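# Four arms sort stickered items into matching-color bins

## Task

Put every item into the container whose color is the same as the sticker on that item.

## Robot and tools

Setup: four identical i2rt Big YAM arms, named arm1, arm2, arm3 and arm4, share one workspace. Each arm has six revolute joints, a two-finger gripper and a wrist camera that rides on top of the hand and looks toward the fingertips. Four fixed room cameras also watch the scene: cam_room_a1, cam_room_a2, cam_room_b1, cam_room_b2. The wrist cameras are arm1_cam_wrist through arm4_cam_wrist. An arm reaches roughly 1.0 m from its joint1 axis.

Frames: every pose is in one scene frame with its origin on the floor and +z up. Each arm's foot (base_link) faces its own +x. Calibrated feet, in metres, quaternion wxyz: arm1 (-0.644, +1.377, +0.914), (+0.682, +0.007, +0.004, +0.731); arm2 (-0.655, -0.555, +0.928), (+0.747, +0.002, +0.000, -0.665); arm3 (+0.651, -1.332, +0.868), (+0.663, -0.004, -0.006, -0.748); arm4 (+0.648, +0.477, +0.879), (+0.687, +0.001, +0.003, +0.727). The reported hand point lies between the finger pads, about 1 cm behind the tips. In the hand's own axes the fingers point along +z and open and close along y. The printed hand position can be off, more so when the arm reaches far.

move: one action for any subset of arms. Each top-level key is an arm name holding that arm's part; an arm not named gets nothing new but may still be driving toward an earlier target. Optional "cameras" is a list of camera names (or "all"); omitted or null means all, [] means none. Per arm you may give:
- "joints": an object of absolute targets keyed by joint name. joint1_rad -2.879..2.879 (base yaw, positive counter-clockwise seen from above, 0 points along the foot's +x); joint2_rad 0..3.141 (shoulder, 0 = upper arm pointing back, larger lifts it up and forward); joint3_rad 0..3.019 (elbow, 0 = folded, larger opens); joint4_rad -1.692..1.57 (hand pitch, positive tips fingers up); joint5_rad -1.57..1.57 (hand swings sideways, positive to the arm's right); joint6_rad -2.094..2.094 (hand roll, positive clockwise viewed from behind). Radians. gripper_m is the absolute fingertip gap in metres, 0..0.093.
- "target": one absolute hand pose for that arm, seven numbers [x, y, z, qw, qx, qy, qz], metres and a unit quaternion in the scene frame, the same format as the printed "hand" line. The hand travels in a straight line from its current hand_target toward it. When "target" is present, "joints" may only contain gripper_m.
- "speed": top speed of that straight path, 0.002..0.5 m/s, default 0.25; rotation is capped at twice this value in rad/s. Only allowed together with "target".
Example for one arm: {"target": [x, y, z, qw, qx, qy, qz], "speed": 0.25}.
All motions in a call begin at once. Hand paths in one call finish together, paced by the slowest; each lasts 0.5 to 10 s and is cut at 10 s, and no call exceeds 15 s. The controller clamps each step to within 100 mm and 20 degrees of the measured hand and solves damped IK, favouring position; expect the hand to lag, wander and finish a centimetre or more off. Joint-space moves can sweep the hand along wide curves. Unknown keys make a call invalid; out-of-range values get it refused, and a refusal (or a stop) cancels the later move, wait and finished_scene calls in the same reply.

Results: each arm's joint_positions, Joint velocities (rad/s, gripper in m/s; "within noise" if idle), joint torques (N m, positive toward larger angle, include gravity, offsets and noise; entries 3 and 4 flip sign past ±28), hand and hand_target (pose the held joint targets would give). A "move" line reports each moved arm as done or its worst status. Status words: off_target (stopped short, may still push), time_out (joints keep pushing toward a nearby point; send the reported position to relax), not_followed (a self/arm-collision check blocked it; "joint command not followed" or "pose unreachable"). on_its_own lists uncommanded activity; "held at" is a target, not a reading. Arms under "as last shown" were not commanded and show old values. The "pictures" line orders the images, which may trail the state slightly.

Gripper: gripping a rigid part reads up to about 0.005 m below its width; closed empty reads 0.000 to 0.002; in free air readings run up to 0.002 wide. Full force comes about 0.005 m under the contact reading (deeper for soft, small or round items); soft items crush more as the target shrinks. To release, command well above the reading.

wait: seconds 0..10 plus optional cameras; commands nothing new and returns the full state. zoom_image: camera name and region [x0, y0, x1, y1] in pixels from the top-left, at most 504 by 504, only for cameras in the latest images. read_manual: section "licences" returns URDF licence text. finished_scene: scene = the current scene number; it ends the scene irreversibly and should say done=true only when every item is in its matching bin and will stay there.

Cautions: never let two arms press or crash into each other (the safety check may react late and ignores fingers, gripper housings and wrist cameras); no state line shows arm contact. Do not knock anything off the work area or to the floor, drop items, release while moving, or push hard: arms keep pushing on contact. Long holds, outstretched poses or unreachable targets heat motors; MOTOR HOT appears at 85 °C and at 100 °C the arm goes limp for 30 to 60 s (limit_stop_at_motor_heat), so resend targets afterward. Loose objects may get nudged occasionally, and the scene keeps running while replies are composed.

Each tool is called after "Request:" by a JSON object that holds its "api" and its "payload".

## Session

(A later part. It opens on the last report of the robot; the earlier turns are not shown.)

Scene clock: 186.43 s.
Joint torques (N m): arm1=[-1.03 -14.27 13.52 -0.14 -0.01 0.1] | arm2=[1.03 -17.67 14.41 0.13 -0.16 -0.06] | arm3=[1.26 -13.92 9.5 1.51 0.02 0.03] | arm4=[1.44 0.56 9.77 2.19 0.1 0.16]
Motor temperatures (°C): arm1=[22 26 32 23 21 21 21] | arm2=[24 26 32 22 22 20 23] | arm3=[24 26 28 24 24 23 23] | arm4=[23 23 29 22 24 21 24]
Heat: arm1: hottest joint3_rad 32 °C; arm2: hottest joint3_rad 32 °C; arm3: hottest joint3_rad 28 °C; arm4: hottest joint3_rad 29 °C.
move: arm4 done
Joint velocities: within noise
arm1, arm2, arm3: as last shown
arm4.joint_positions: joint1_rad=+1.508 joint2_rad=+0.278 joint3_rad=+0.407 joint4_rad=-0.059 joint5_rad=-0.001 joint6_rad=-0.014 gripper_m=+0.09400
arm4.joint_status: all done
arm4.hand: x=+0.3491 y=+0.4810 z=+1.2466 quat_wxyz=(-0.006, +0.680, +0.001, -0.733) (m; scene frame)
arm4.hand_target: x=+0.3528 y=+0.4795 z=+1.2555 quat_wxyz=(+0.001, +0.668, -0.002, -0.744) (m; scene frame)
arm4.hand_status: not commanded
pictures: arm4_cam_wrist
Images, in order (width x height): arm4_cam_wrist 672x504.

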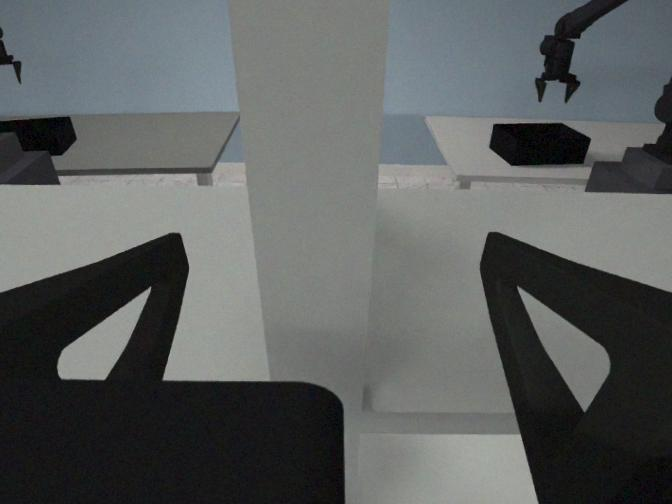

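Request:
{"api": "move", "payload": {"arm1": {"target":[-1.15,1.237,0.875,-0.0090,0.9653,-0.0337,-0.2587]}, "arm2": {"target":[-1.14,-0.799,0.868,0.0696,0.9302,0.2598,-0.2492]}, "arm4": {"joints":{"joint1_rad":1.0,"joint2_rad":1.058,"joint3_rad":1.159,"joint4_rad":-1.148}}, "cameras": ["arm1_cam_wrist","arm2_cam_wrist","arm4_cam_wrist"]}}

Scene clock: 261.17 s.
Joint torques (N m): arm1=[-1.26 -11.93 7.47 1.88 0.22 0.11] | arm2=[0.85 -14.92 6.94 2.52 -0.21 -0.08] | arm3=[1.26 -13.92 9.52 1.52 0.02 0.03] | arm4=[0.91 -7.59 13.12 0.28 0.08 0.16]
Motor temperatures (°C): arm1=[22 27 34 23 21 21 21] | arm2=[24 27 34 22 22 20 23] | arm3=[24 26 28 24 24 23 23] | arm4=[23 22 33 22 24 21 24]
Heat: arm1: hottest joint3_rad 34 °C; arm2: hottest joint3_rad 34 °C; arm3: hottest joint3_rad 28 °C; arm4: hottest joint3_rad 33 °C.
move: arm1 done; arm2 off_target; arm4 done
Joint velocities: within noise
arm1.joint_positions: joint1_rad=+1.828 joint2_rad=+1.837 joint3_rad=+0.896 joint4_rad=-0.177 joint5_rad=+0.189 joint6_rad=+0.352 gripper_m=+0.09398
arm1.joint_status: not commanded
arm1.hand: x=-1.1459 y=+1.2427 z=+0.8725 quat_wxyz=(-0.013, +0.968, -0.034, -0.249) (m; scene frame)
arm1.hand_target: x=-1.1499 y=+1.2370 z=+0.8751 quat_wxyz=(-0.009, +0.965, -0.034, -0.259) (m; scene frame)
arm1.hand_status: done (0.007 m and 1.2 deg from the pose sent, 0.071 m and 32.1 deg at the start)
arm2.joint_positions: joint1_rad=-1.239 joint2_rad=+1.856 joint3_rad=+0.925 joint4_rad=-0.094 joint5_rad=-0.045 joint6_rad=-0.066 gripper_m=+0.09397
arm2.joint_status: not commanded
arm2.hand: x=-1.1465 y=-0.8000 z=+0.8848 quat_wxyz=(-0.071, -0.930, -0.251, +0.259) (m; scene frame)
arm2.hand_target: x=-1.1396 y=-0.7987 z=+0.8685 quat_wxyz=(-0.070, -0.930, -0.260, +0.249) (m; scene frame)
arm2.hand_status: off_target (0.018 m and 1.5 deg from the pose sent, 0.127 m and 31.0 deg at the start)
arm3: as last shown
arm4.joint_positions: joint1_rad=+1.001 joint2_rad=+1.057 joint3_rad=+1.104 joint4_rad=-1.137 joint5_rad=+0.000 joint6_rad=-0.013 gripper_m=+0.09401
arm4.joint_status: all done
arm4.hand: x=+0.3096 y=+0.6704 z=+1.1734 quat_wxyz=(-0.060, +0.941, -0.241, -0.232) (m; scene frame)
arm4.hand_target: x=+0.3029 y=+0.6748 z=+1.1995 quat_wxyz=(-0.064, +0.934, -0.246, -0.252) (m; scene frame)
arm4.hand_status: not commanded
pictures: arm1_cam_wrist, arm2_cam_wrist, arm4_cam_wrist
Images, in order (width x height): arm1_cam_wrist 672x504, arm2_cam_wrist 672x504, arm4_cam_wrist 672x504.

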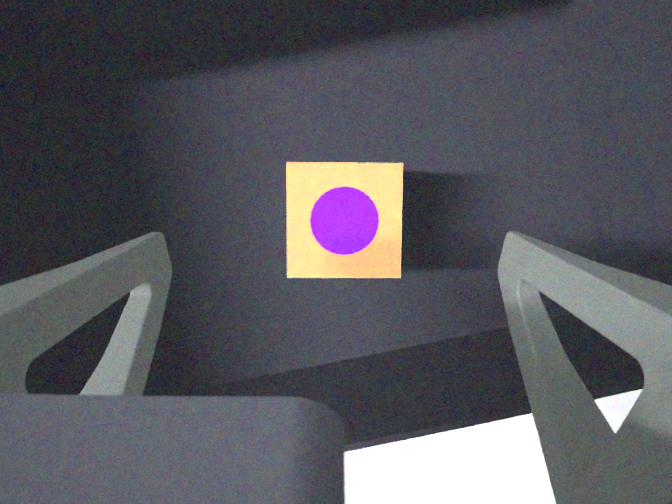

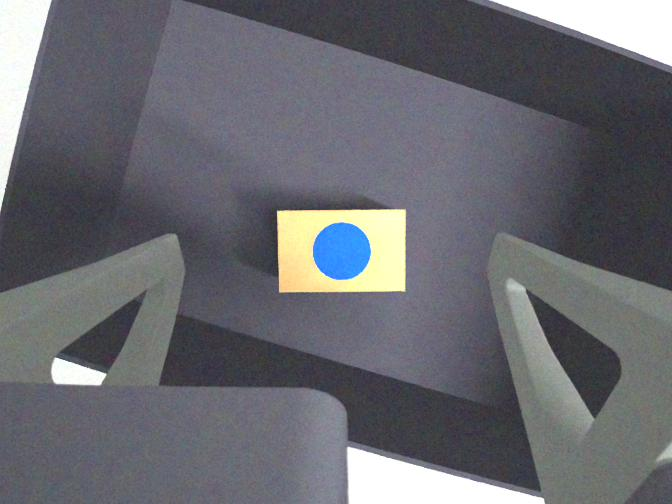

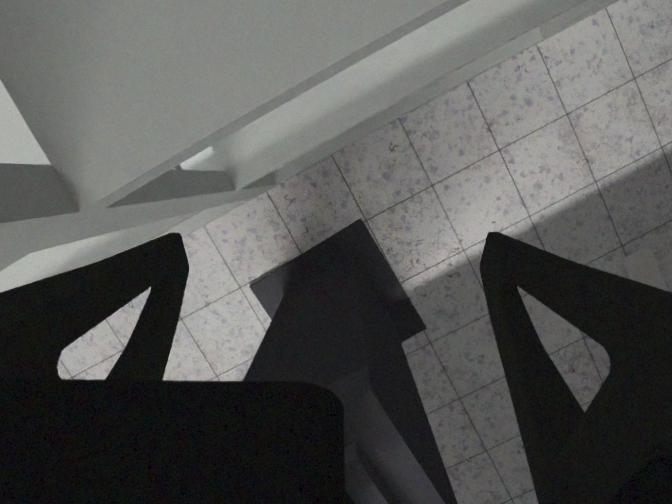

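Request:
{"api": "zoom_image", "payload": {"camera": "arm4_cam_wrist", "region": [0, 0, 400, 300]}}

Request:
{"api": "move", "payload": {"arm1": {"target":[-1.151,1.241,0.738,-0.0090,0.9653,-0.0337,-0.2587],"speed":0.15}, "arm2": {"target":[-1.132,-0.790,0.74,0.0696,0.9302,0.2598,-0.2492],"speed":0.15}, "cameras": ["arm1_cam_wrist","arm2_cam_wrist"]}}

Scaled by 1.260.

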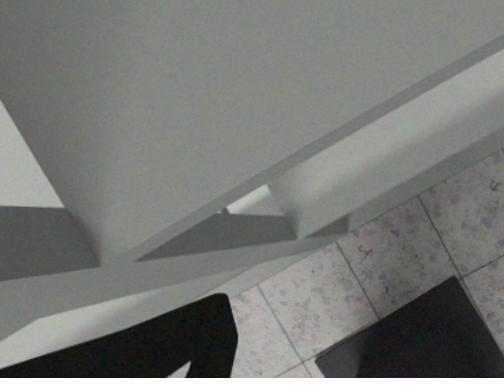

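Scene clock: 303.23 s.
Joint torques (N m): arm1=[-1.44 -12.51 5.78 1.83 0.16 0.08] | arm2=[0.26 -16.03 5.53 2.19 -0.04 -0.09] | arm3=[1.26 -13.92 9.51 1.51 0.02 0.03] | arm4=[0.73 -7.06 13.11 0.32 0.1 0.13]
Motor temperatures (°C): arm1=[22 26 32 23 22 21 21] | arm2=[24 26 30 22 22 20 23] | arm3=[24 26 28 24 24 23 23] | arm4=[23 22 35 22 24 21 24]
Heat: arm1: hottest joint3_rad 32 °C; arm2: hottest joint3_rad 30 °C; arm3: hottest joint3_rad 28 °C; arm4: hottest joint3_rad 35 °C.
move: arm1 off_target; arm2 off_target
Joint velocities: within noise
arm1.joint_positions: joint1_rad=+1.828 joint2_rad=+2.187 joint3_rad=+0.902 joint4_rad=+0.161 joint5_rad=+0.189 joint6_rad=+0.348 gripper_m=+0.09398
arm1.joint_status: not commanded
arm1.hand: x=-1.1394 y=+1.2460 z=+0.7365 quat_wxyz=(-0.015, +0.968, -0.032, -0.247) (m; scene frame)
arm1.hand_target: x=-1.1508 y=+1.2410 z=+0.7383 quat_wxyz=(-0.009, +0.965, -0.034, -0.259) (m; scene frame)
arm1.hand_status: off_target (0.013 m and 1.6 deg from the pose sent, 0.135 m and 1.2 deg at the start)
arm2.joint_positions: joint1_rad=-1.241 joint2_rad=+2.181 joint3_rad=+0.910 joint4_rad=+0.234 joint5_rad=-0.054 joint6_rad=-0.072 gripper_m=+0.09397
arm2.joint_status: not commanded
arm2.hand: x=-1.1312 y=-0.7925 z=+0.7518 quat_wxyz=(-0.073, -0.931, -0.254, +0.253) (m; scene frame)
arm2.hand_target: x=-1.1317 y=-0.7899 z=+0.7403 quat_wxyz=(-0.070, -0.930, -0.260, +0.249) (m; scene frame)
arm2.hand_status: off_target (0.012 m and 0.9 deg from the pose sent, 0.146 m and 1.5 deg at the start)
arm3, arm4: as last shown
arm4.hand: x=+0.3097 y=+0.6703 z=+1.1734 quat_wxyz=(-0.060, +0.941, -0.241, -0.231) (m; scene frame)
arm4.hand_target: x=+0.3029 y=+0.6748 z=+1.1994 quat_wxyz=(-0.064, +0.934, -0.246, -0.252) (m; scene frame)
pictures: arm1_cam_wrist, arm2_cam_wrist
Images, in order (width x height): arm1_cam_wrist 672x504, arm2_cam_wrist 672x504.

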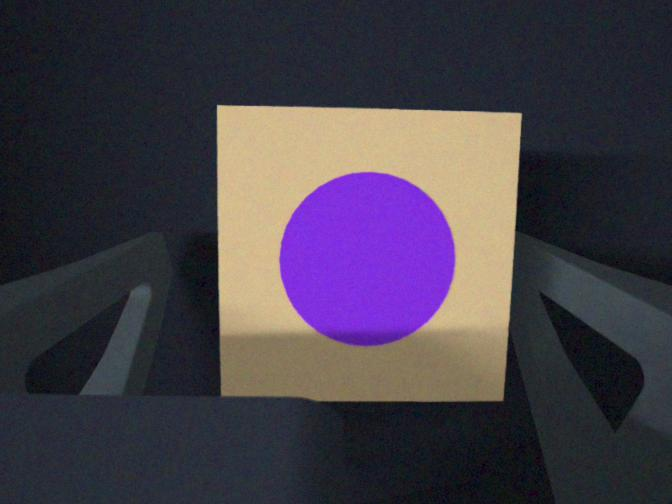

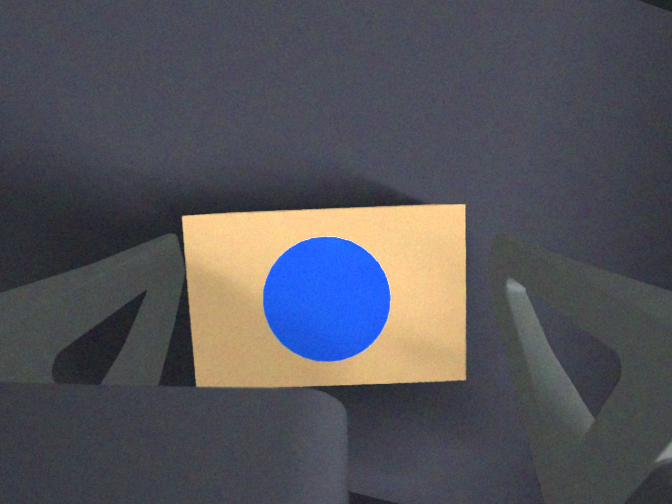

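Request:
{"api": "move", "payload": {"arm1": {"target":[-1.152,1.247,0.736,-0.0090,0.9653,-0.0337,-0.2587],"speed":0.1}, "arm2": {"target":[-1.127,-0.788,0.718,0.0696,0.9302,0.2598,-0.2492],"speed":0.1}, "cameras": ["arm1_cam_wrist","arm2_cam_wrist"]}}

Scene clock: 321.23 s.
Joint torques (N m): arm1=[-2.37 -12.34 5.61 1.98 0.09 -0.06] | arm2=[0.5 -14.68 5.33 2.21 -0.1 -0.05] | arm3=[1.32 -13.86 9.48 1.55 0.02 0.02] | arm4=[0.97 -7.47 13.08 0.38 0.11 0.16]
Motor temperatures (°C): arm1=[22 27 31 23 21 21 21] | arm2=[24 27 30 22 22 20 23] | arm3=[24 26 28 24 24 23 23] | arm4=[23 22 37 22 24 21 24]
Heat: arm1: hottest joint3_rad 31 °C; arm2: hottest joint3_rad 30 °C; arm3: hottest joint3_rad 28 °C; arm4: hottest joint3_rad 37 °C.
move: arm1 off_target; arm2 off_target
Joint velocities: within noise
arm1.joint_positions: joint1_rad=+1.827 joint2_rad=+2.187 joint3_rad=+0.902 joint4_rad=+0.167 joint5_rad=+0.183 joint6_rad=+0.347 gripper_m=+0.09398
arm1.joint_status: not commanded
arm1.hand: x=-1.1406 y=+1.2448 z=+0.7370 quat_wxyz=(-0.011, +0.968, -0.031, -0.249) (m; scene frame)
arm1.hand_target: x=-1.1518 y=+1.2471 z=+0.7363 quat_wxyz=(-0.009, +0.965, -0.034, -0.259) (m; scene frame)
arm1.hand_status: off_target (0.012 m and 1.3 deg from the pose sent, 0.013 m and 1.6 deg at the start)
arm2.joint_positions: joint1_rad=-1.241 joint2_rad=+2.224 joint3_rad=+0.910 joint4_rad=+0.289 joint5_rad=-0.052 joint6_rad=-0.076 gripper_m=+0.09397
arm2.joint_status: not commanded
arm2.hand: x=-1.1296 y=-0.7915 z=+0.7368 quat_wxyz=(-0.073, -0.929, -0.256, +0.259) (m; scene frame)
arm2.hand_target: x=-1.1263 y=-0.7878 z=+0.7187 quat_wxyz=(-0.070, -0.930, -0.260, +0.249) (m; scene frame)
arm2.hand_status: off_target (0.019 m and 1.3 deg from the pose sent, 0.034 m and 0.9 deg at the start)
arm3.joint_positions: joint1_rad=+1.498 joint2_rad=+1.388 joint3_rad=+1.327 joint4_rad=-1.014 joint5_rad=+0.000 joint6_rad=-0.008 gripper_m=+0.09398
arm3.joint_status: not commanded
arm3.hand: x=+1.1588 y=-1.4280 z=+1.1448 quat_wxyz=(-0.245, -0.088, -0.965, +0.031) (m; scene frame)
arm3.hand_target: x=+1.1615 y=-1.4273 z=+1.1522 quat_wxyz=(-0.257, -0.091, -0.962, +0.031) (m; scene frame)
arm3.hand_status: not commanded
arm4: as last shown
pictures: arm1_cam_wrist, arm2_cam_wrist
Images, in order (width x height): arm1_cam_wrist 672x504, arm2_cam_wrist 672x504.

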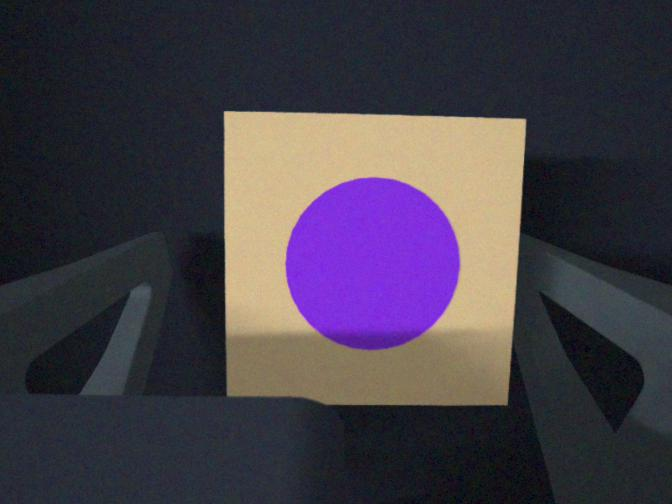

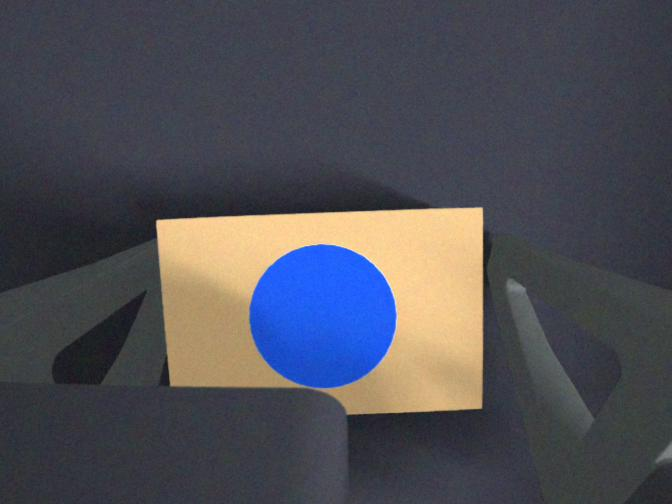

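Request:
{"api": "move", "payload": {"arm1": {"joints":{"gripper_m":0.050}}, "arm2": {"joints":{"gripper_m":0.064}}, "cameras": ["arm1_cam_wrist","arm2_cam_wrist"]}}

Scene clock: 325.17 s.
Joint torques (N m): arm1=[-2.67 -12.92 5.44 1.77 0.14 -0.02] | arm2=[0.38 -14.56 5.35 2.17 -0.15 -0.03] | arm3=[1.2 -13.92 9.54 1.47 0.03 0.02] | arm4=[0.73 -7.65 13.15 0.39 0.08 0.17]
Motor temperatures (°C): arm1=[22 27 31 23 21 21 21] | arm2=[24 27 29 22 22 20 23] | arm3=[24 26 28 24 24 23 23] | arm4=[23 22 37 22 24 21 24]
Heat: arm1: hottest joint3_rad 31 °C; arm2: hottest joint3_rad 29 °C; arm3: hottest joint3_rad 28 °C; arm4: hottest joint3_rad 37 °C.
move: arm1 done; arm2 off_target
Joint velocities: within noise
arm1.joint_positions: joint1_rad=+1.826 joint2_rad=+2.187 joint3_rad=+0.902 joint4_rad=+0.168 joint5_rad=+0.182 joint6_rad=+0.347 gripper_m=+0.05291
arm1.joint_status: all done
arm1.hand: x=-1.1407 y=+1.2449 z=+0.7370 quat_wxyz=(-0.011, +0.968, -0.031, -0.249) (m; scene frame)
arm1.hand_target: x=-1.1518 y=+1.2471 z=+0.7363 quat_wxyz=(-0.009, +0.965, -0.034, -0.259) (m; scene frame)
arm1.hand_status: not commanded
arm2.joint_positions: joint1_rad=-1.242 joint2_rad=+2.224 joint3_rad=+0.910 joint4_rad=+0.289 joint5_rad=-0.051 joint6_rad=-0.077 gripper_m=+0.06893
arm2.joint_status: gripper_m off_target (ended at +0.06896, target +0.06400)
arm2.hand: x=-1.1298 y=-0.7911 z=+0.7368 quat_wxyz=(-0.072, -0.929, -0.256, +0.259) (m; scene frame)
arm2.hand_target: x=-1.1263 y=-0.7877 z=+0.7187 quat_wxyz=(-0.070, -0.930, -0.260, +0.249) (m; scene frame)
arm2.hand_status: not commanded
arm3, arm4: as last shown
pictures: arm1_cam_wrist, arm2_cam_wrist
Images, in order (width x height): arm1_cam_wrist 672x504, arm2_cam_wrist 672x504.

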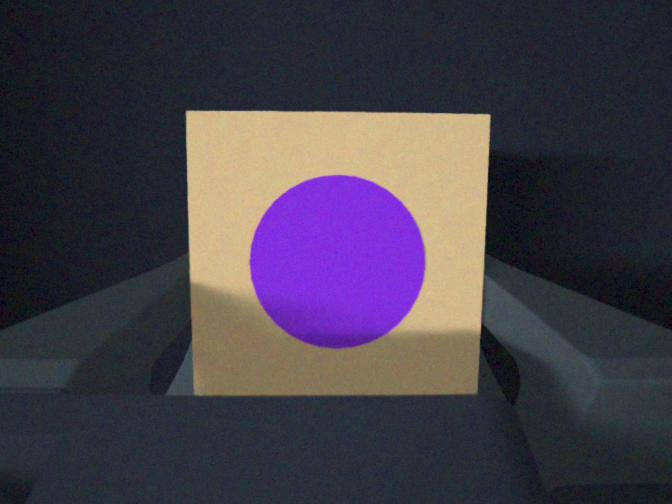

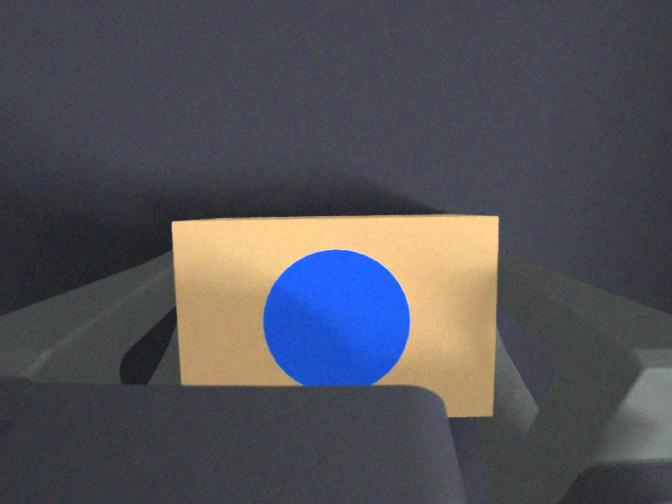

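Request:
{"api": "move", "payload": {"arm1": {"joints":{"gripper_m":0.0465}}, "arm2": {"joints":{"gripper_m":0.063}}, "cameras": []}}

Request:
{"api": "move", "payload": {"arm1": {"target":[-1.135,1.244,0.95,-0.0090,0.9653,-0.0337,-0.2587],"speed":0.25}, "arm2": {"target":[-1.115,-0.782,0.95,0.0696,0.9302,0.2598,-0.2492],"speed":0.25}, "cameras": ["arm1_cam_wrist","arm2_cam_wrist"]}}

Scene clock: 342.33 s.
Joint torques (N m): arm1=[-2.84 -12.81 5.53 1.98 0.16 0] | arm2=[0.21 -14.74 5.34 2.19 -0.14 -0.04] | arm3=[1.32 -13.98 9.5 1.54 0.01 0.03] | arm4=[0.97 -7.41 13.07 0.36 0.07 0.16]
Motor temperatures (°C): arm1=[22 27 31 23 21 21 22] | arm2=[24 27 29 22 22 20 23] | arm3=[24 26 28 24 24 23 23] | arm4=[23 22 38 22 24 21 24]
Heat: arm1: hottest joint3_rad 31 °C; arm2: hottest joint3_rad 29 °C; arm3: hottest joint3_rad 28 °C; arm4: hottest joint3_rad 38 °C.
move: arm1 off_target; arm2 off_target
Joint velocities: within noise
arm1.joint_positions: joint1_rad=+1.826 joint2_rad=+2.187 joint3_rad=+0.902 joint4_rad=+0.168 joint5_rad=+0.182 joint6_rad=+0.347 gripper_m=+0.05291
arm1.joint_status: gripper_m off_target (ended at +0.05291, target +0.04650)
arm1.hand: x=-1.1407 y=+1.2449 z=+0.7370 quat_wxyz=(-0.011, +0.968, -0.031, -0.249) (m; scene frame)
arm1.hand_target: x=-1.1518 y=+1.2471 z=+0.7363 quat_wxyz=(-0.009, +0.965, -0.034, -0.259) (m; scene frame)
arm1.hand_status: not commanded
arm2.joint_positions: joint1_rad=-1.242 joint2_rad=+2.224 joint3_rad=+0.910 joint4_rad=+0.289 joint5_rad=-0.051 joint6_rad=-0.077 gripper_m=+0.06893
arm2.joint_status: gripper_m off_target (ended at +0.06893, target +0.06300)
arm2.hand: x=-1.1298 y=-0.7911 z=+0.7368 quat_wxyz=(-0.072, -0.929, -0.256, +0.259) (m; scene frame)
arm2.hand_target: x=-1.1263 y=-0.7877 z=+0.7187 quat_wxyz=(-0.070, -0.930, -0.260, +0.249) (m; scene frame)
arm2.hand_status: not commanded
arm3, arm4: as last shown
pictures: none
No camera images: "cameras" was empty.

Scene clock: 343.90 s.
Joint torques (N m): arm1=[-1.67 -11.58 11.1 0.7 0.23 0.1] | arm2=[0.26 -14.51 10.04 1.28 -0.18 -0.05] | arm3=[1.26 -13.86 9.51 1.48 0.02 0.03] | arm4=[0.56 -7.12 12.98 0.23 0.11 0.16]
Motor temperatures (°C): arm1=[22 27 31 23 21 21 22] | arm2=[24 27 29 22 22 20 24] | arm3=[24 26 28 24 24 23 23] | arm4=[23 22 38 22 24 21 24]
Heat: arm1: hottest joint3_rad 31 °C; arm2: hottest joint3_rad 29 °C; arm3: hottest joint3_rad 28 °C; arm4: hottest joint3_rad 38 °C.
move: arm1 off_target; arm2 done
Joint velocities: within noise
arm1.joint_positions: joint1_rad=+1.826 joint2_rad=+1.648 joint3_rad=+0.865 joint4_rad=-0.343 joint5_rad=+0.186 joint6_rad=+0.346 gripper_m=+0.05291
arm1.joint_status: not commanded
arm1.hand: x=-1.1219 y=+1.2504 z=+0.9350 quat_wxyz=(-0.014, +0.969, -0.031, -0.245) (m; scene frame)
arm1.hand_target: x=-1.1346 y=+1.2441 z=+0.9503 quat_wxyz=(-0.009, +0.965, -0.034, -0.259) (m; scene frame)
arm1.hand_status: off_target (0.021 m and 1.8 deg from the pose sent, 0.213 m and 1.3 deg at the start)
arm2.joint_positions: joint1_rad=-1.242 joint2_rad=+1.636 joint3_rad=+0.853 joint4_rad=-0.259 joint5_rad=-0.051 joint6_rad=-0.077 gripper_m=+0.06893
arm2.joint_status: not commanded
arm2.hand: x=-1.1107 y=-0.7825 z=+0.9489 quat_wxyz=(-0.071, -0.931, -0.256, +0.251) (m; scene frame)
arm2.hand_target: x=-1.1149 y=-0.7819 z=+0.9500 quat_wxyz=(-0.070, -0.930, -0.260, +0.249) (m; scene frame)
arm2.hand_status: done (0.004 m and 0.5 deg from the pose sent, 0.214 m and 1.3 deg at the start)
arm3, arm4: as last shown
pictures: arm1_cam_wrist, arm2_cam_wrist
Images, in order (width x height): arm1_cam_wrist 672x504, arm2_cam_wrist 672x504.

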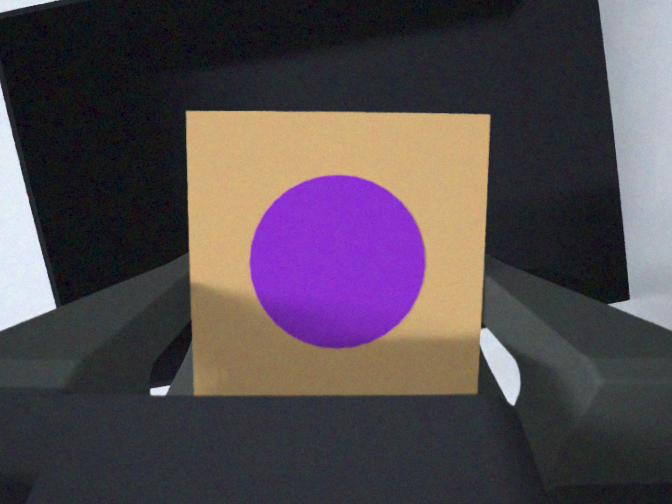

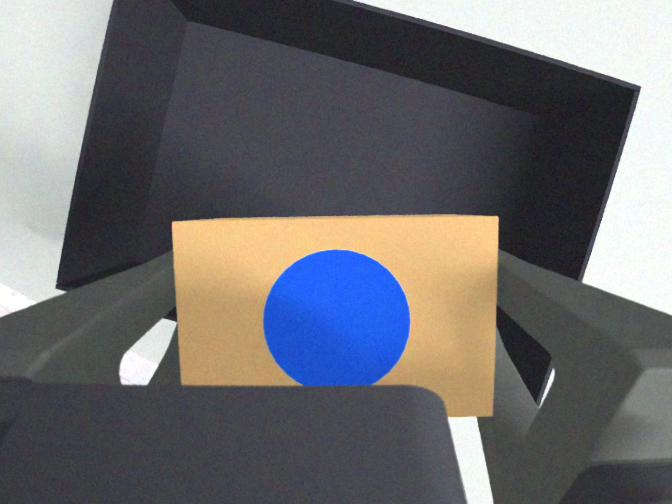

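Request:
{"api": "move", "payload": {"arm1": {"joints":{"joint1_rad":-2.25,"joint2_rad":0.848,"joint3_rad":0.856,"joint4_rad":-1.07,"joint5_rad":0,"joint6_rad":0}}, "arm2": {"joints":{"joint1_rad":2.12,"joint2_rad":0.848,"joint3_rad":0.856,"joint4_rad":-1.05,"joint5_rad":0,"joint6_rad":0}}, "cameras": ["arm1_cam_wrist","arm2_cam_wrist","cam_room_b1","cam_room_b2"]}}

Scene clock: 354.20 s.
Joint torques (N m): arm1=[-2.08 -1.73 12.3 0.95 -0.02 -0.06] | arm2=[0.91 -5.48 12.27 1.32 0.01 0.19] | arm3=[1.14 -13.92 9.52 1.52 0.02 0.03] | arm4=[1.03 -7.36 13.04 0.49 0.08 0.17]
Motor temperatures (°C): arm1=[22 27 31 23 21 21 22] | arm2=[24 27 30 22 22 20 24] | arm3=[24 26 29 24 24 23 23] | arm4=[23 22 38 22 24 21 24]
Heat: arm1: hottest joint3_rad 31 °C; arm2: hottest joint3_rad 30 °C; arm3: hottest joint3_rad 29 °C; arm4: hottest joint3_rad 38 °C.
move: arm1 done; arm2 done
Joint velocities: within noise
arm1.joint_positions: joint1_rad=-2.246 joint2_rad=+0.854 joint3_rad=+0.844 joint4_rad=-1.061 joint5_rad=+0.002 joint6_rad=+0.007 gripper_m=+0.05288
arm1.joint_status: all done
arm1.hand: x=-0.3741 y=+1.1913 z=+1.1506 quat_wxyz=(-0.229, -0.292, -0.926, +0.075) (m; scene frame)
arm1.hand_target: x=-0.3748 y=+1.1905 z=+1.1571 quat_wxyz=(-0.232, -0.291, -0.925, +0.077) (m; scene frame)
arm1.hand_status: not commanded
arm2.joint_positions: joint1_rad=+2.118 joint2_rad=+0.852 joint3_rad=+0.853 joint4_rad=-1.038 joint5_rad=-0.001 joint6_rad=-0.013 gripper_m=+0.06887
arm2.joint_status: all done
arm2.hand: x=-0.3948 y=-0.3526 z=+1.1784 quat_wxyz=(-0.251, +0.320, -0.909, -0.086) (m; scene frame)
arm2.hand_target: x=-0.3971 y=-0.3536 z=+1.1794 quat_wxyz=(-0.248, +0.315, -0.912, -0.087) (m; scene frame)
arm2.hand_status: not commanded
arm3, arm4: as last shown
pictures: arm1_cam_wrist, arm2_cam_wrist, cam_room_b1, cam_room_b2
Images, in order (width x height): arm1_cam_wrist 672x504, arm2_cam_wrist 672x504, cam_room_b1 672x504, cam_room_b2 672x504.

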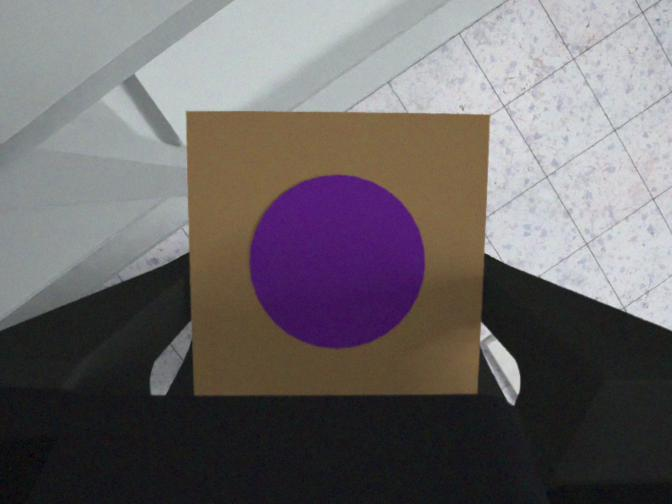

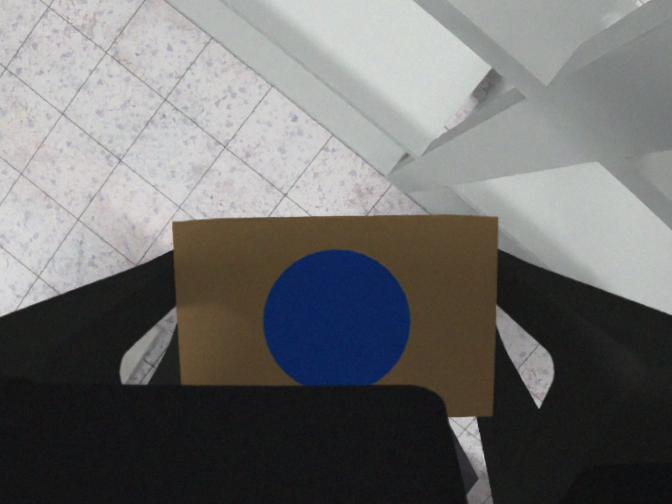

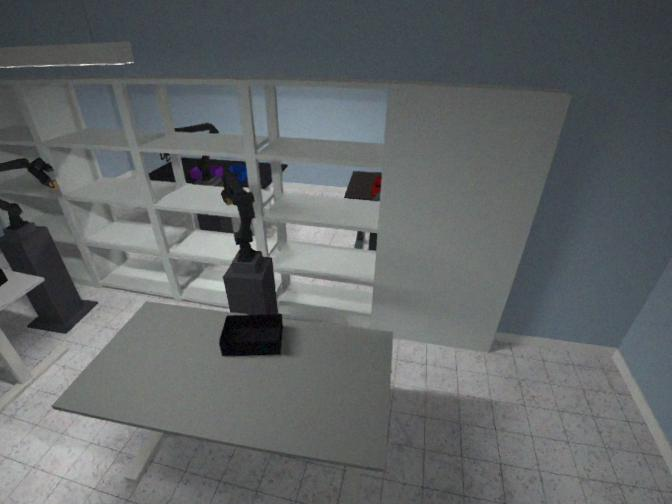

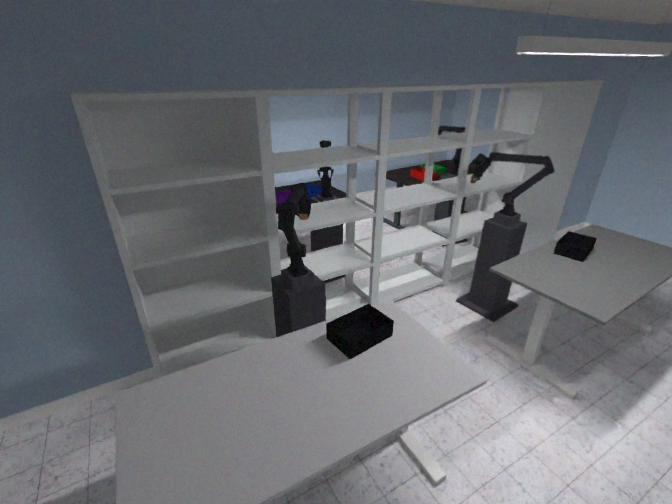

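Request:
{"api": "move", "payload": {"arm4": {"joints":{"joint1_rad":1.0,"joint2_rad":1.171,"joint3_rad":1.651,"joint4_rad":-1.527}}, "cameras": ["arm4_cam_wrist"]}}

Scene clock: 399.77 s.
Joint torques (N m): arm1=[-2.14 -2.26 12.25 0.94 -0.05 -0.05] | arm2=[1.03 -5.36 12.27 1.35 0.01 0.2] | arm3=[1.32 -13.98 9.5 1.52 0.02 0.02] | arm4=[0.56 -7.53 10.76 0.49 0.09 0.14]
Motor temperatures (°C): arm1=[21 25 34 23 21 21 22] | arm2=[24 26 34 22 22 20 24] | arm3=[24 26 29 24 24 23 23] | arm4=[23 22 40 22 24 21 24]
Heat: arm1: hottest joint3_rad 34 °C; arm2: hottest joint3_rad 34 °C; arm3: hottest joint3_rad 29 °C; arm4: hottest joint3_rad 40 °C.
move: arm4 done
Joint velocities: within noise
arm1, arm2, arm3: as last shown
arm2.hand: x=-0.3949 y=-0.3526 z=+1.1784 quat_wxyz=(-0.251, +0.320, -0.909, -0.086) (m; scene frame)
arm2.hand_target: x=-0.3972 y=-0.3536 z=+1.1794 quat_wxyz=(-0.248, +0.315, -0.912, -0.087) (m; scene frame)
arm4.joint_positions: joint1_rad=+1.001 joint2_rad=+1.161 joint3_rad=+1.618 joint4_rad=-1.515 joint5_rad=+0.000 joint6_rad=-0.013 gripper_m=+0.09401
arm4.joint_status: all done
arm4.hand: x=+0.3048 y=+0.6741 z=+1.3393 quat_wxyz=(-0.064, +0.937, -0.240, -0.247) (m; scene frame)
arm4.hand_target: x=+0.3031 y=+0.6756 z=+1.3493 quat_wxyz=(-0.064, +0.934, -0.246, -0.252) (m; scene frame)
arm4.hand_status: not commanded
pictures: arm4_cam_wrist
Images, in order (width x height): arm4_cam_wrist 672x504.

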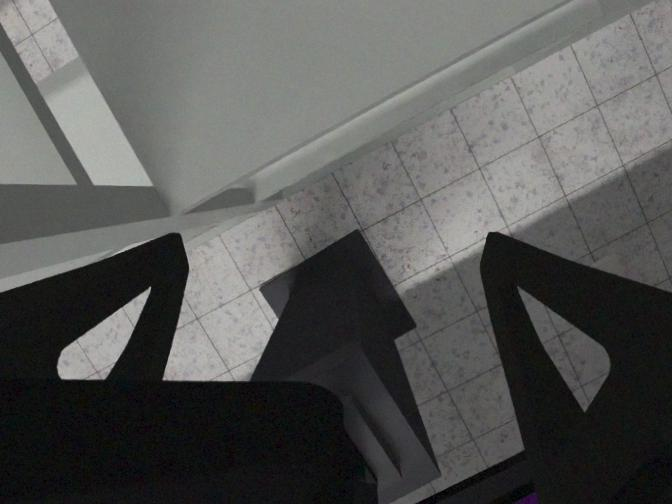

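Request:
{"api": "move", "payload": {"arm1": {"target":[0.0,0.93,1.14,0.238,0.2896,0.9239,-0.0746],"speed":0.25}, "arm2": {"target":[0.0,-0.04,1.125,-0.2541,0.3151,-0.9101,-0.0880],"speed":0.25}, "arm4": {"joints":{"joint1_rad":0.9,"joint2_rad":0.265,"joint3_rad":0.408,"joint4_rad":-0.04}}, "cameras": ["arm1_cam_wrist","arm2_cam_wrist","arm4_cam_wrist","cam_room_b2"]}}

Scene clock: 430.70 s.
Joint torques (N m): arm1=[-2.73 -19.84 17.55 0.59 -0.06 -0.03] | arm2=[1.08 -24.64 17.55 1.25 0.07 0.2] | arm3=[1.03 -13.92 9.52 1.55 0.02 0.03] | arm4=[1.2 0.5 9.98 2.11 0.1 0.13]
Motor temperatures (°C): arm1=[21 25 36 23 21 21 23] | arm2=[24 25 35 22 22 20 25] | arm3=[24 26 29 24 24 23 23] | arm4=[23 22 41 22 24 21 24]
Heat: arm1: hottest joint3_rad 36 °C; arm2: hottest joint3_rad 35 °C; arm3: hottest joint3_rad 29 °C; arm4: hottest joint3_rad 41 °C.
move: arm1 off_target; arm2 off_target; arm4 done
Joint velocities: within noise
arm1.joint_positions: joint1_rad=-2.246 joint2_rad=+2.111 joint3_rad=+2.124 joint4_rad=-1.121 joint5_rad=-0.005 joint6_rad=+0.007 gripper_m=+0.05288
arm1.joint_status: not commanded
arm1.hand: x=-0.0105 y=+0.9404 z=+1.1080 quat_wxyz=(-0.212, -0.293, -0.930, +0.066) (m; scene frame)
arm1.hand_target: x=-0.0018 y=+0.9311 z=+1.1400 quat_wxyz=(-0.239, -0.290, -0.924, +0.075) (m; scene frame)
arm1.hand_status: off_target (0.035 m and 3.2 deg from the pose sent, 0.456 m and 1.1 deg at the start)
arm2.joint_positions: joint1_rad=+2.118 joint2_rad=+2.270 joint3_rad=+2.338 joint4_rad=-1.114 joint5_rad=-0.001 joint6_rad=-0.013 gripper_m=+0.06887
arm2.joint_status: not commanded
arm2.hand: x=-0.0080 y=-0.0499 z=+1.1207 quat_wxyz=(-0.247, +0.321, -0.911, -0.084) (m; scene frame)
arm2.hand_target: x=-0.0007 y=-0.0407 z=+1.1250 quat_wxyz=(-0.255, +0.315, -0.910, -0.089) (m; scene frame)
arm2.hand_status: off_target (0.013 m and 1.1 deg from the pose sent, 0.506 m and 0.7 deg at the start)
arm3: as last shown
arm4.joint_positions: joint1_rad=+0.896 joint2_rad=+0.278 joint3_rad=+0.406 joint4_rad=-0.059 joint5_rad=+0.000 joint6_rad=-0.012 gripper_m=+0.09401
arm4.joint_status: all done
arm4.hand: x=+0.4050 y=+0.6532 z=+1.2454 quat_wxyz=(-0.225, +0.650, -0.205, -0.696) (m; scene frame)
arm4.hand_target: x=+0.4073 y=+0.6502 z=+1.2545 quat_wxyz=(-0.223, +0.637, -0.204, -0.709) (m; scene frame)
arm4.hand_status: not commanded
pictures: arm1_cam_wrist, arm2_cam_wrist, arm4_cam_wrist, cam_room_b2
Images, in order (width x height): arm1_cam_wrist 672x504, arm2_cam_wrist 672x504, arm4_cam_wrist 672x504, cam_room_b2 672x504.

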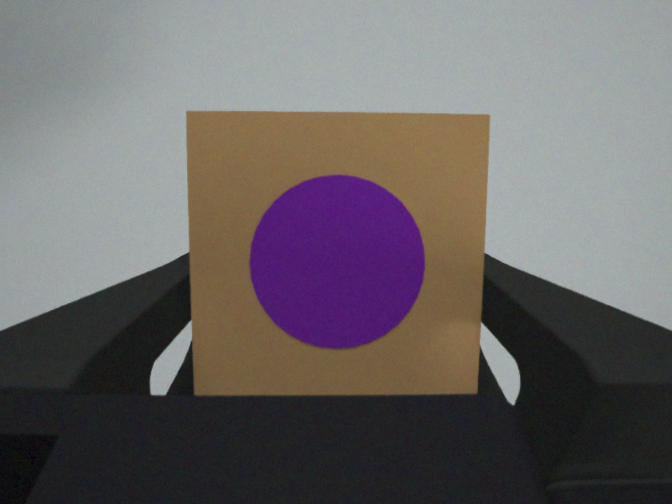

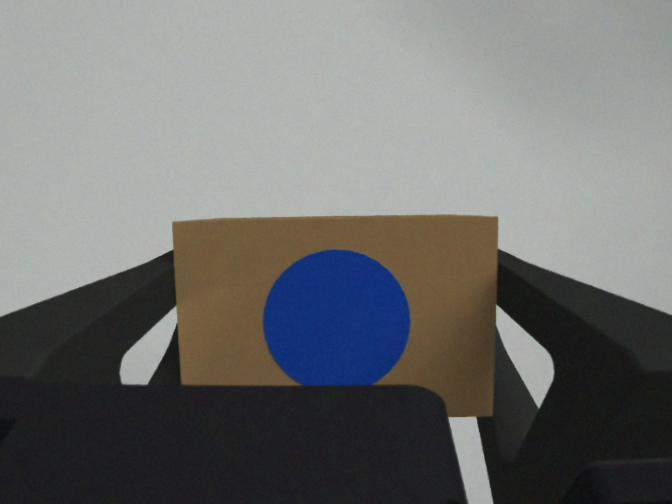

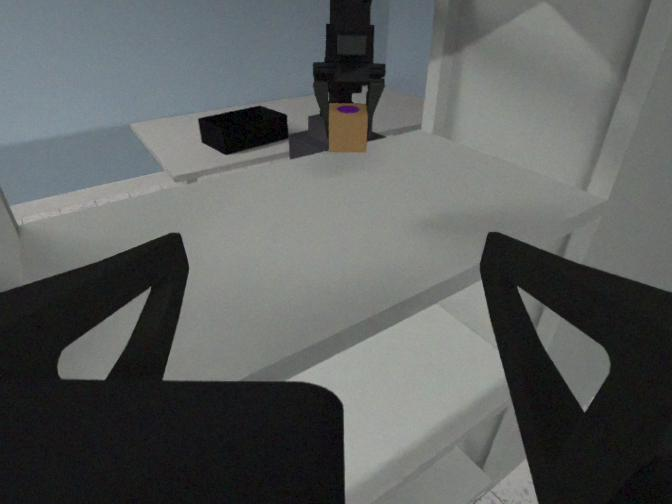

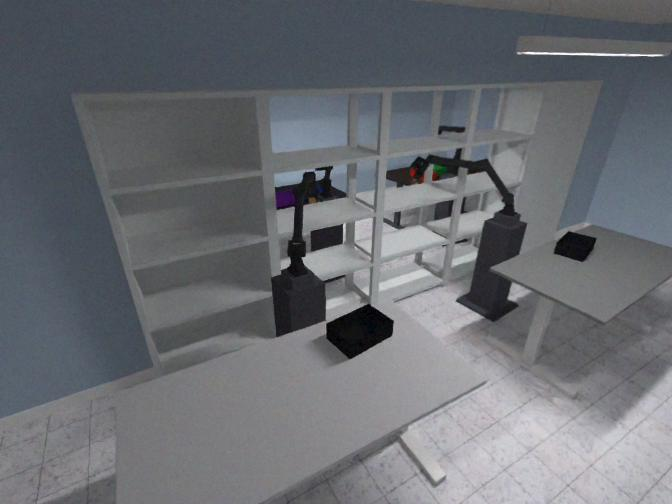

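Request:
{"api": "zoom_image", "payload": {"camera": "arm4_cam_wrist", "region": [170, 40, 470, 240]}}

Request:
{"api": "zoom_image", "payload": {"camera": "cam_room_b2", "region": [230, 80, 550, 330]}}

Scaled by 1.680.

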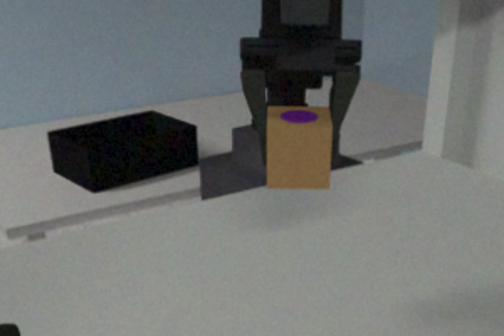

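Scaled by 1.575.

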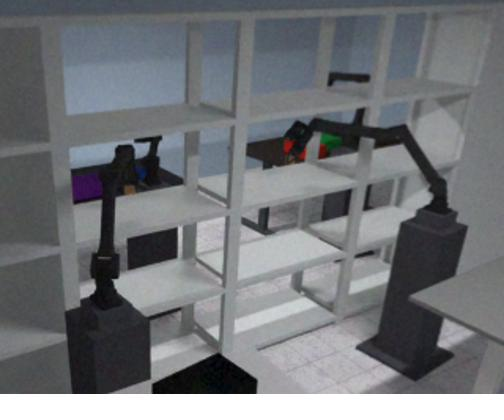

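Request:
{"api": "move", "payload": {"arm1": {"target":[0.059,0.921,1.137,0.239,0.275,0.9285,-0.0709],"speed":0.2}, "arm2": {"target":[0.047,-0.091,1.125,-0.2577,0.2752,-0.9229,-0.0768],"speed":0.2}, "cameras": ["arm4_cam_wrist"]}}

Scene clock: 459.03 s.
Joint torques (N m): arm1=[-1.67 -22.59 17.43 0.87 0.02 -0.07] | arm2=[1.38 -24.29 17.77 1.29 0.04 0.21] | arm3=[1.32 -13.98 9.51 1.54 0.01 0.02] | arm4=[1.03 0.67 9.96 2.02 0.1 0.13]
Motor temperatures (°C): arm1=[21 28 40 23 21 21 23] | arm2=[24 28 37 22 22 20 25] | arm3=[24 26 29 24 24 23 23] | arm4=[23 22 40 22 24 21 24]
Heat: arm1: hottest joint3_rad 40 °C; arm2: hottest joint3_rad 37 °C; arm3: hottest joint3_rad 29 °C; arm4: hottest joint3_rad 40 °C.
move: arm1 off_target; arm2 off_target
Joint velocities: arm1=[within noise] | arm2=[within noise] | arm3=[within noise] | arm4=[-0.005 -0.015 -0.017 -0.002 -0.007 -0.154 0]
arm1.joint_positions: joint1_rad=-2.223 joint2_rad=+2.377 joint3_rad=+2.598 joint4_rad=-1.324 joint5_rad=-0.006 joint6_rad=+0.007 gripper_m=+0.05288
arm1.joint_status: not commanded
arm1.hand: x=+0.0488 y=+0.9224 z=+1.1103 quat_wxyz=(-0.216, -0.282, -0.933, +0.064) (m; scene frame)
arm1.hand_target: x=+0.0574 y=+0.9219 z=+1.1369 quat_wxyz=(-0.240, -0.275, -0.928, +0.071) (m; scene frame)
arm1.hand_status: off_target (0.029 m and 2.9 deg from the pose sent, 0.078 m and 3.8 deg at the start)
arm2.joint_positions: joint1_rad=+2.033 joint2_rad=+2.303 joint3_rad=+2.408 joint4_rad=-1.147 joint5_rad=+0.003 joint6_rad=-0.009 gripper_m=+0.06887
arm2.joint_status: not commanded
arm2.hand: x=+0.0392 y=-0.1026 z=+1.1253 quat_wxyz=(-0.253, +0.279, -0.924, -0.073) (m; scene frame)
arm2.hand_target: x=+0.0459 y=-0.0915 z=+1.1247 quat_wxyz=(-0.259, +0.275, -0.923, -0.077) (m; scene frame)
arm2.hand_status: off_target (0.014 m and 0.8 deg from the pose sent, 0.069 m and 5.6 deg at the start)
arm3, arm4: as last shown
pictures: arm4_cam_wrist
Images, in order (width x height): arm4_cam_wrist 672x504.

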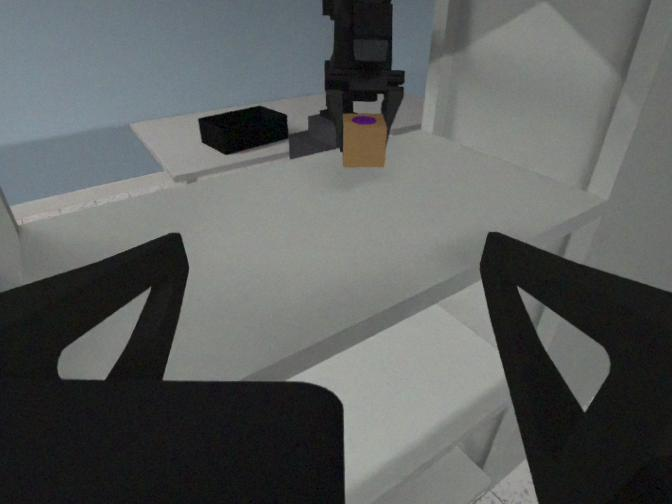

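Request:
{"api": "move", "payload": {"arm1": {"target": [0.059, 0.921, 1.102, 0.239, 0.275, 0.9285, -0.0709], "speed": 0.08}, "arm2": {"target": [0.047, -0.091, 1.080, -0.2577, 0.2752, -0.9229, -0.0768], "speed": 0.08}, "cameras": ["arm1_cam_wrist", "arm2_cam_wrist"]}}

Scene clock: 488.73 s.
Joint torques (N m): arm1=[-1.67 -25.29 11.96 1.68 -0.03 0] | arm2=[1.26 -25.64 11.44 2.56 0.05 0.2] | arm3=[1.26 -13.8 9.48 1.54 0.01 0.04] | arm4=[0.91 0.5 9.83 2.13 0.09 0.16]
Motor temperatures (°C): arm1=[21 29 39 23 21 21 23] | arm2=[24 30 44 22 22 20 25] | arm3=[24 26 29 24 24 23 23] | arm4=[23 22 39 22 24 21 24]
Heat: arm1: hottest joint3_rad 39 °C; arm2: hottest joint3_rad 44 °C; arm3: hottest joint3_rad 29 °C; arm4: hottest joint3_rad 39 °C.
move: arm1 off_target; arm2 off_target
Joint velocities: within noise
arm1.joint_positions: joint1_rad=-2.223 joint2_rad=+2.377 joint3_rad=+2.495 joint4_rad=-1.231 joint5_rad=-0.006 joint6_rad=+0.007 gripper_m=+0.05288
arm1.joint_status: not commanded
arm1.hand: x=+0.0520 y=+0.9200 z=+1.0704 quat_wxyz=(-0.211, -0.283, -0.934, +0.063) (m; scene frame)
arm1.hand_target: x=+0.0582 y=+0.9214 z=+1.1019 quat_wxyz=(-0.239, -0.275, -0.929, +0.071) (m; scene frame)
arm1.hand_status: off_target (0.032 m and 3.5 deg from the pose sent, 0.013 m and 2.9 deg at the start)
arm2.joint_positions: joint1_rad=+2.033 joint2_rad=+2.304 joint3_rad=+2.348 joint4_rad=-1.056 joint5_rad=+0.003 joint6_rad=-0.009 gripper_m=+0.06887
arm2.joint_status: not commanded
arm2.hand: x=+0.0462 y=-0.0980 z=+1.1059 quat_wxyz=(-0.267, +0.278, -0.920, -0.077) (m; scene frame)
arm2.hand_target: x=+0.0460 y=-0.0915 z=+1.0801 quat_wxyz=(-0.258, +0.275, -0.923, -0.077) (m; scene frame)
arm2.hand_status: off_target (0.027 m and 1.1 deg from the pose sent, 0.048 m and 0.8 deg at the start)
arm3.joint_positions: joint1_rad=+1.498 joint2_rad=+1.388 joint3_rad=+1.327 joint4_rad=-1.014 joint5_rad=+0.000 joint6_rad=-0.008 gripper_m=+0.09398
arm3.joint_status: not commanded
arm3.hand: x=+1.1588 y=-1.4280 z=+1.1448 quat_wxyz=(-0.245, -0.088, -0.965, +0.031) (m; scene frame)
arm3.hand_target: x=+1.1615 y=-1.4273 z=+1.1522 quat_wxyz=(-0.257, -0.091, -0.962, +0.031) (m; scene frame)
arm3.hand_status: not commanded
arm4: as last shown
pictures: arm1_cam_wrist, arm2_cam_wrist
Images, in order (width x height): arm1_cam_wrist 672x504, arm2_cam_wrist 672x504.

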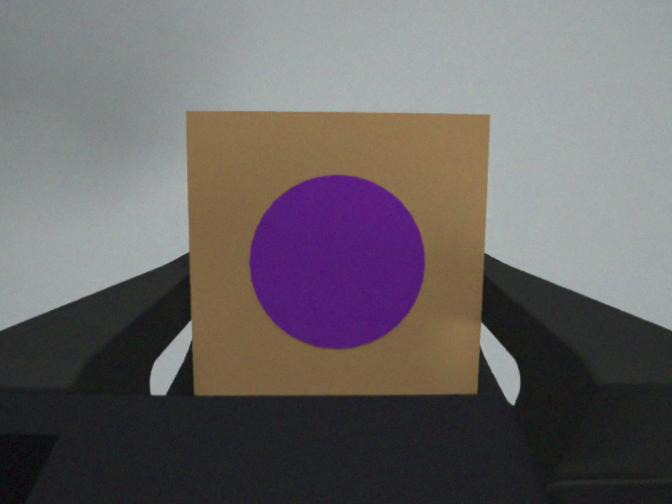

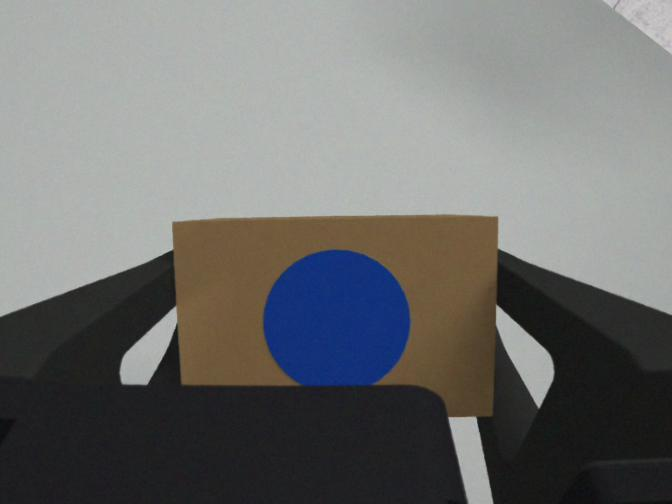

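Request:
{"api": "move", "payload": {"arm1": {"target": [0.059, 0.921, 1.090, 0.239, 0.275, 0.9285, -0.0709], "speed": 0.08}, "arm2": {"target": [0.047, -0.091, 1.060, -0.2577, 0.2752, -0.9229, -0.0768], "speed": 0.08}, "cameras": ["arm4_cam_wrist"]}}

Scene clock: 494.90 s.
Joint torques (N m): arm1=[-1.2 -26.93 11.7 1.98 0.02 -0.03] | arm2=[1.38 -25.58 11.03 2.65 0.07 0.2] | arm3=[1.14 -13.92 9.54 1.5 0.02 0.03] | arm4=[1.32 0.67 9.77 2.11 0.09 0.17]
Motor temperatures (°C): arm1=[21 29 39 23 21 21 23] | arm2=[24 30 42 22 22 20 25] | arm3=[24 26 29 24 24 23 23] | arm4=[23 22 39 22 24 21 24]
Heat: arm1: hottest joint3_rad 39 °C; arm2: hottest joint3_rad 42 °C; arm3: hottest joint3_rad 29 °C; arm4: hottest joint3_rad 39 °C.
move: arm1 off_target; arm2 off_target
Joint velocities: within noise
arm1.joint_positions: joint1_rad=-2.223 joint2_rad=+2.377 joint3_rad=+2.450 joint4_rad=-1.192 joint5_rad=-0.006 joint6_rad=+0.007 gripper_m=+0.05288
arm1.joint_status: not commanded
arm1.hand: x=+0.0520 y=+0.9198 z=+1.0528 quat_wxyz=(-0.208, -0.283, -0.934, +0.062) (m; scene frame)
arm1.hand_target: x=+0.0582 y=+0.9214 z=+1.0900 quat_wxyz=(-0.239, -0.275, -0.929, +0.071) (m; scene frame)
arm1.hand_status: off_target (0.038 m and 3.8 deg from the pose sent, 0.021 m and 3.5 deg at the start)
arm2.joint_positions: joint1_rad=+2.033 joint2_rad=+2.304 joint3_rad=+2.303 joint4_rad=-1.005 joint5_rad=+0.003 joint6_rad=-0.009 gripper_m=+0.06887
arm2.joint_status: not commanded
arm2.hand: x=+0.0475 y=-0.0971 z=+1.0893 quat_wxyz=(-0.269, +0.278, -0.919, -0.078) (m; scene frame)
arm2.hand_target: x=+0.0460 y=-0.0916 z=+1.0603 quat_wxyz=(-0.258, +0.275, -0.923, -0.077) (m; scene frame)
arm2.hand_status: off_target (0.030 m and 1.4 deg from the pose sent, 0.047 m and 1.2 deg at the start)
arm3, arm4: as last shown
pictures: arm4_cam_wrist
Images, in order (width x height): arm4_cam_wrist 672x504.

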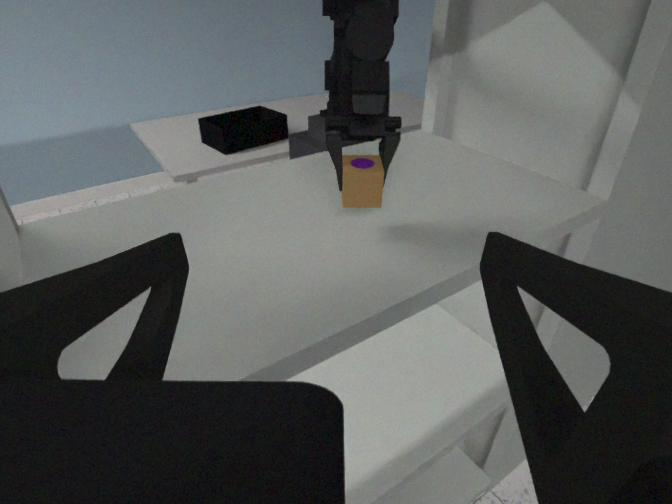

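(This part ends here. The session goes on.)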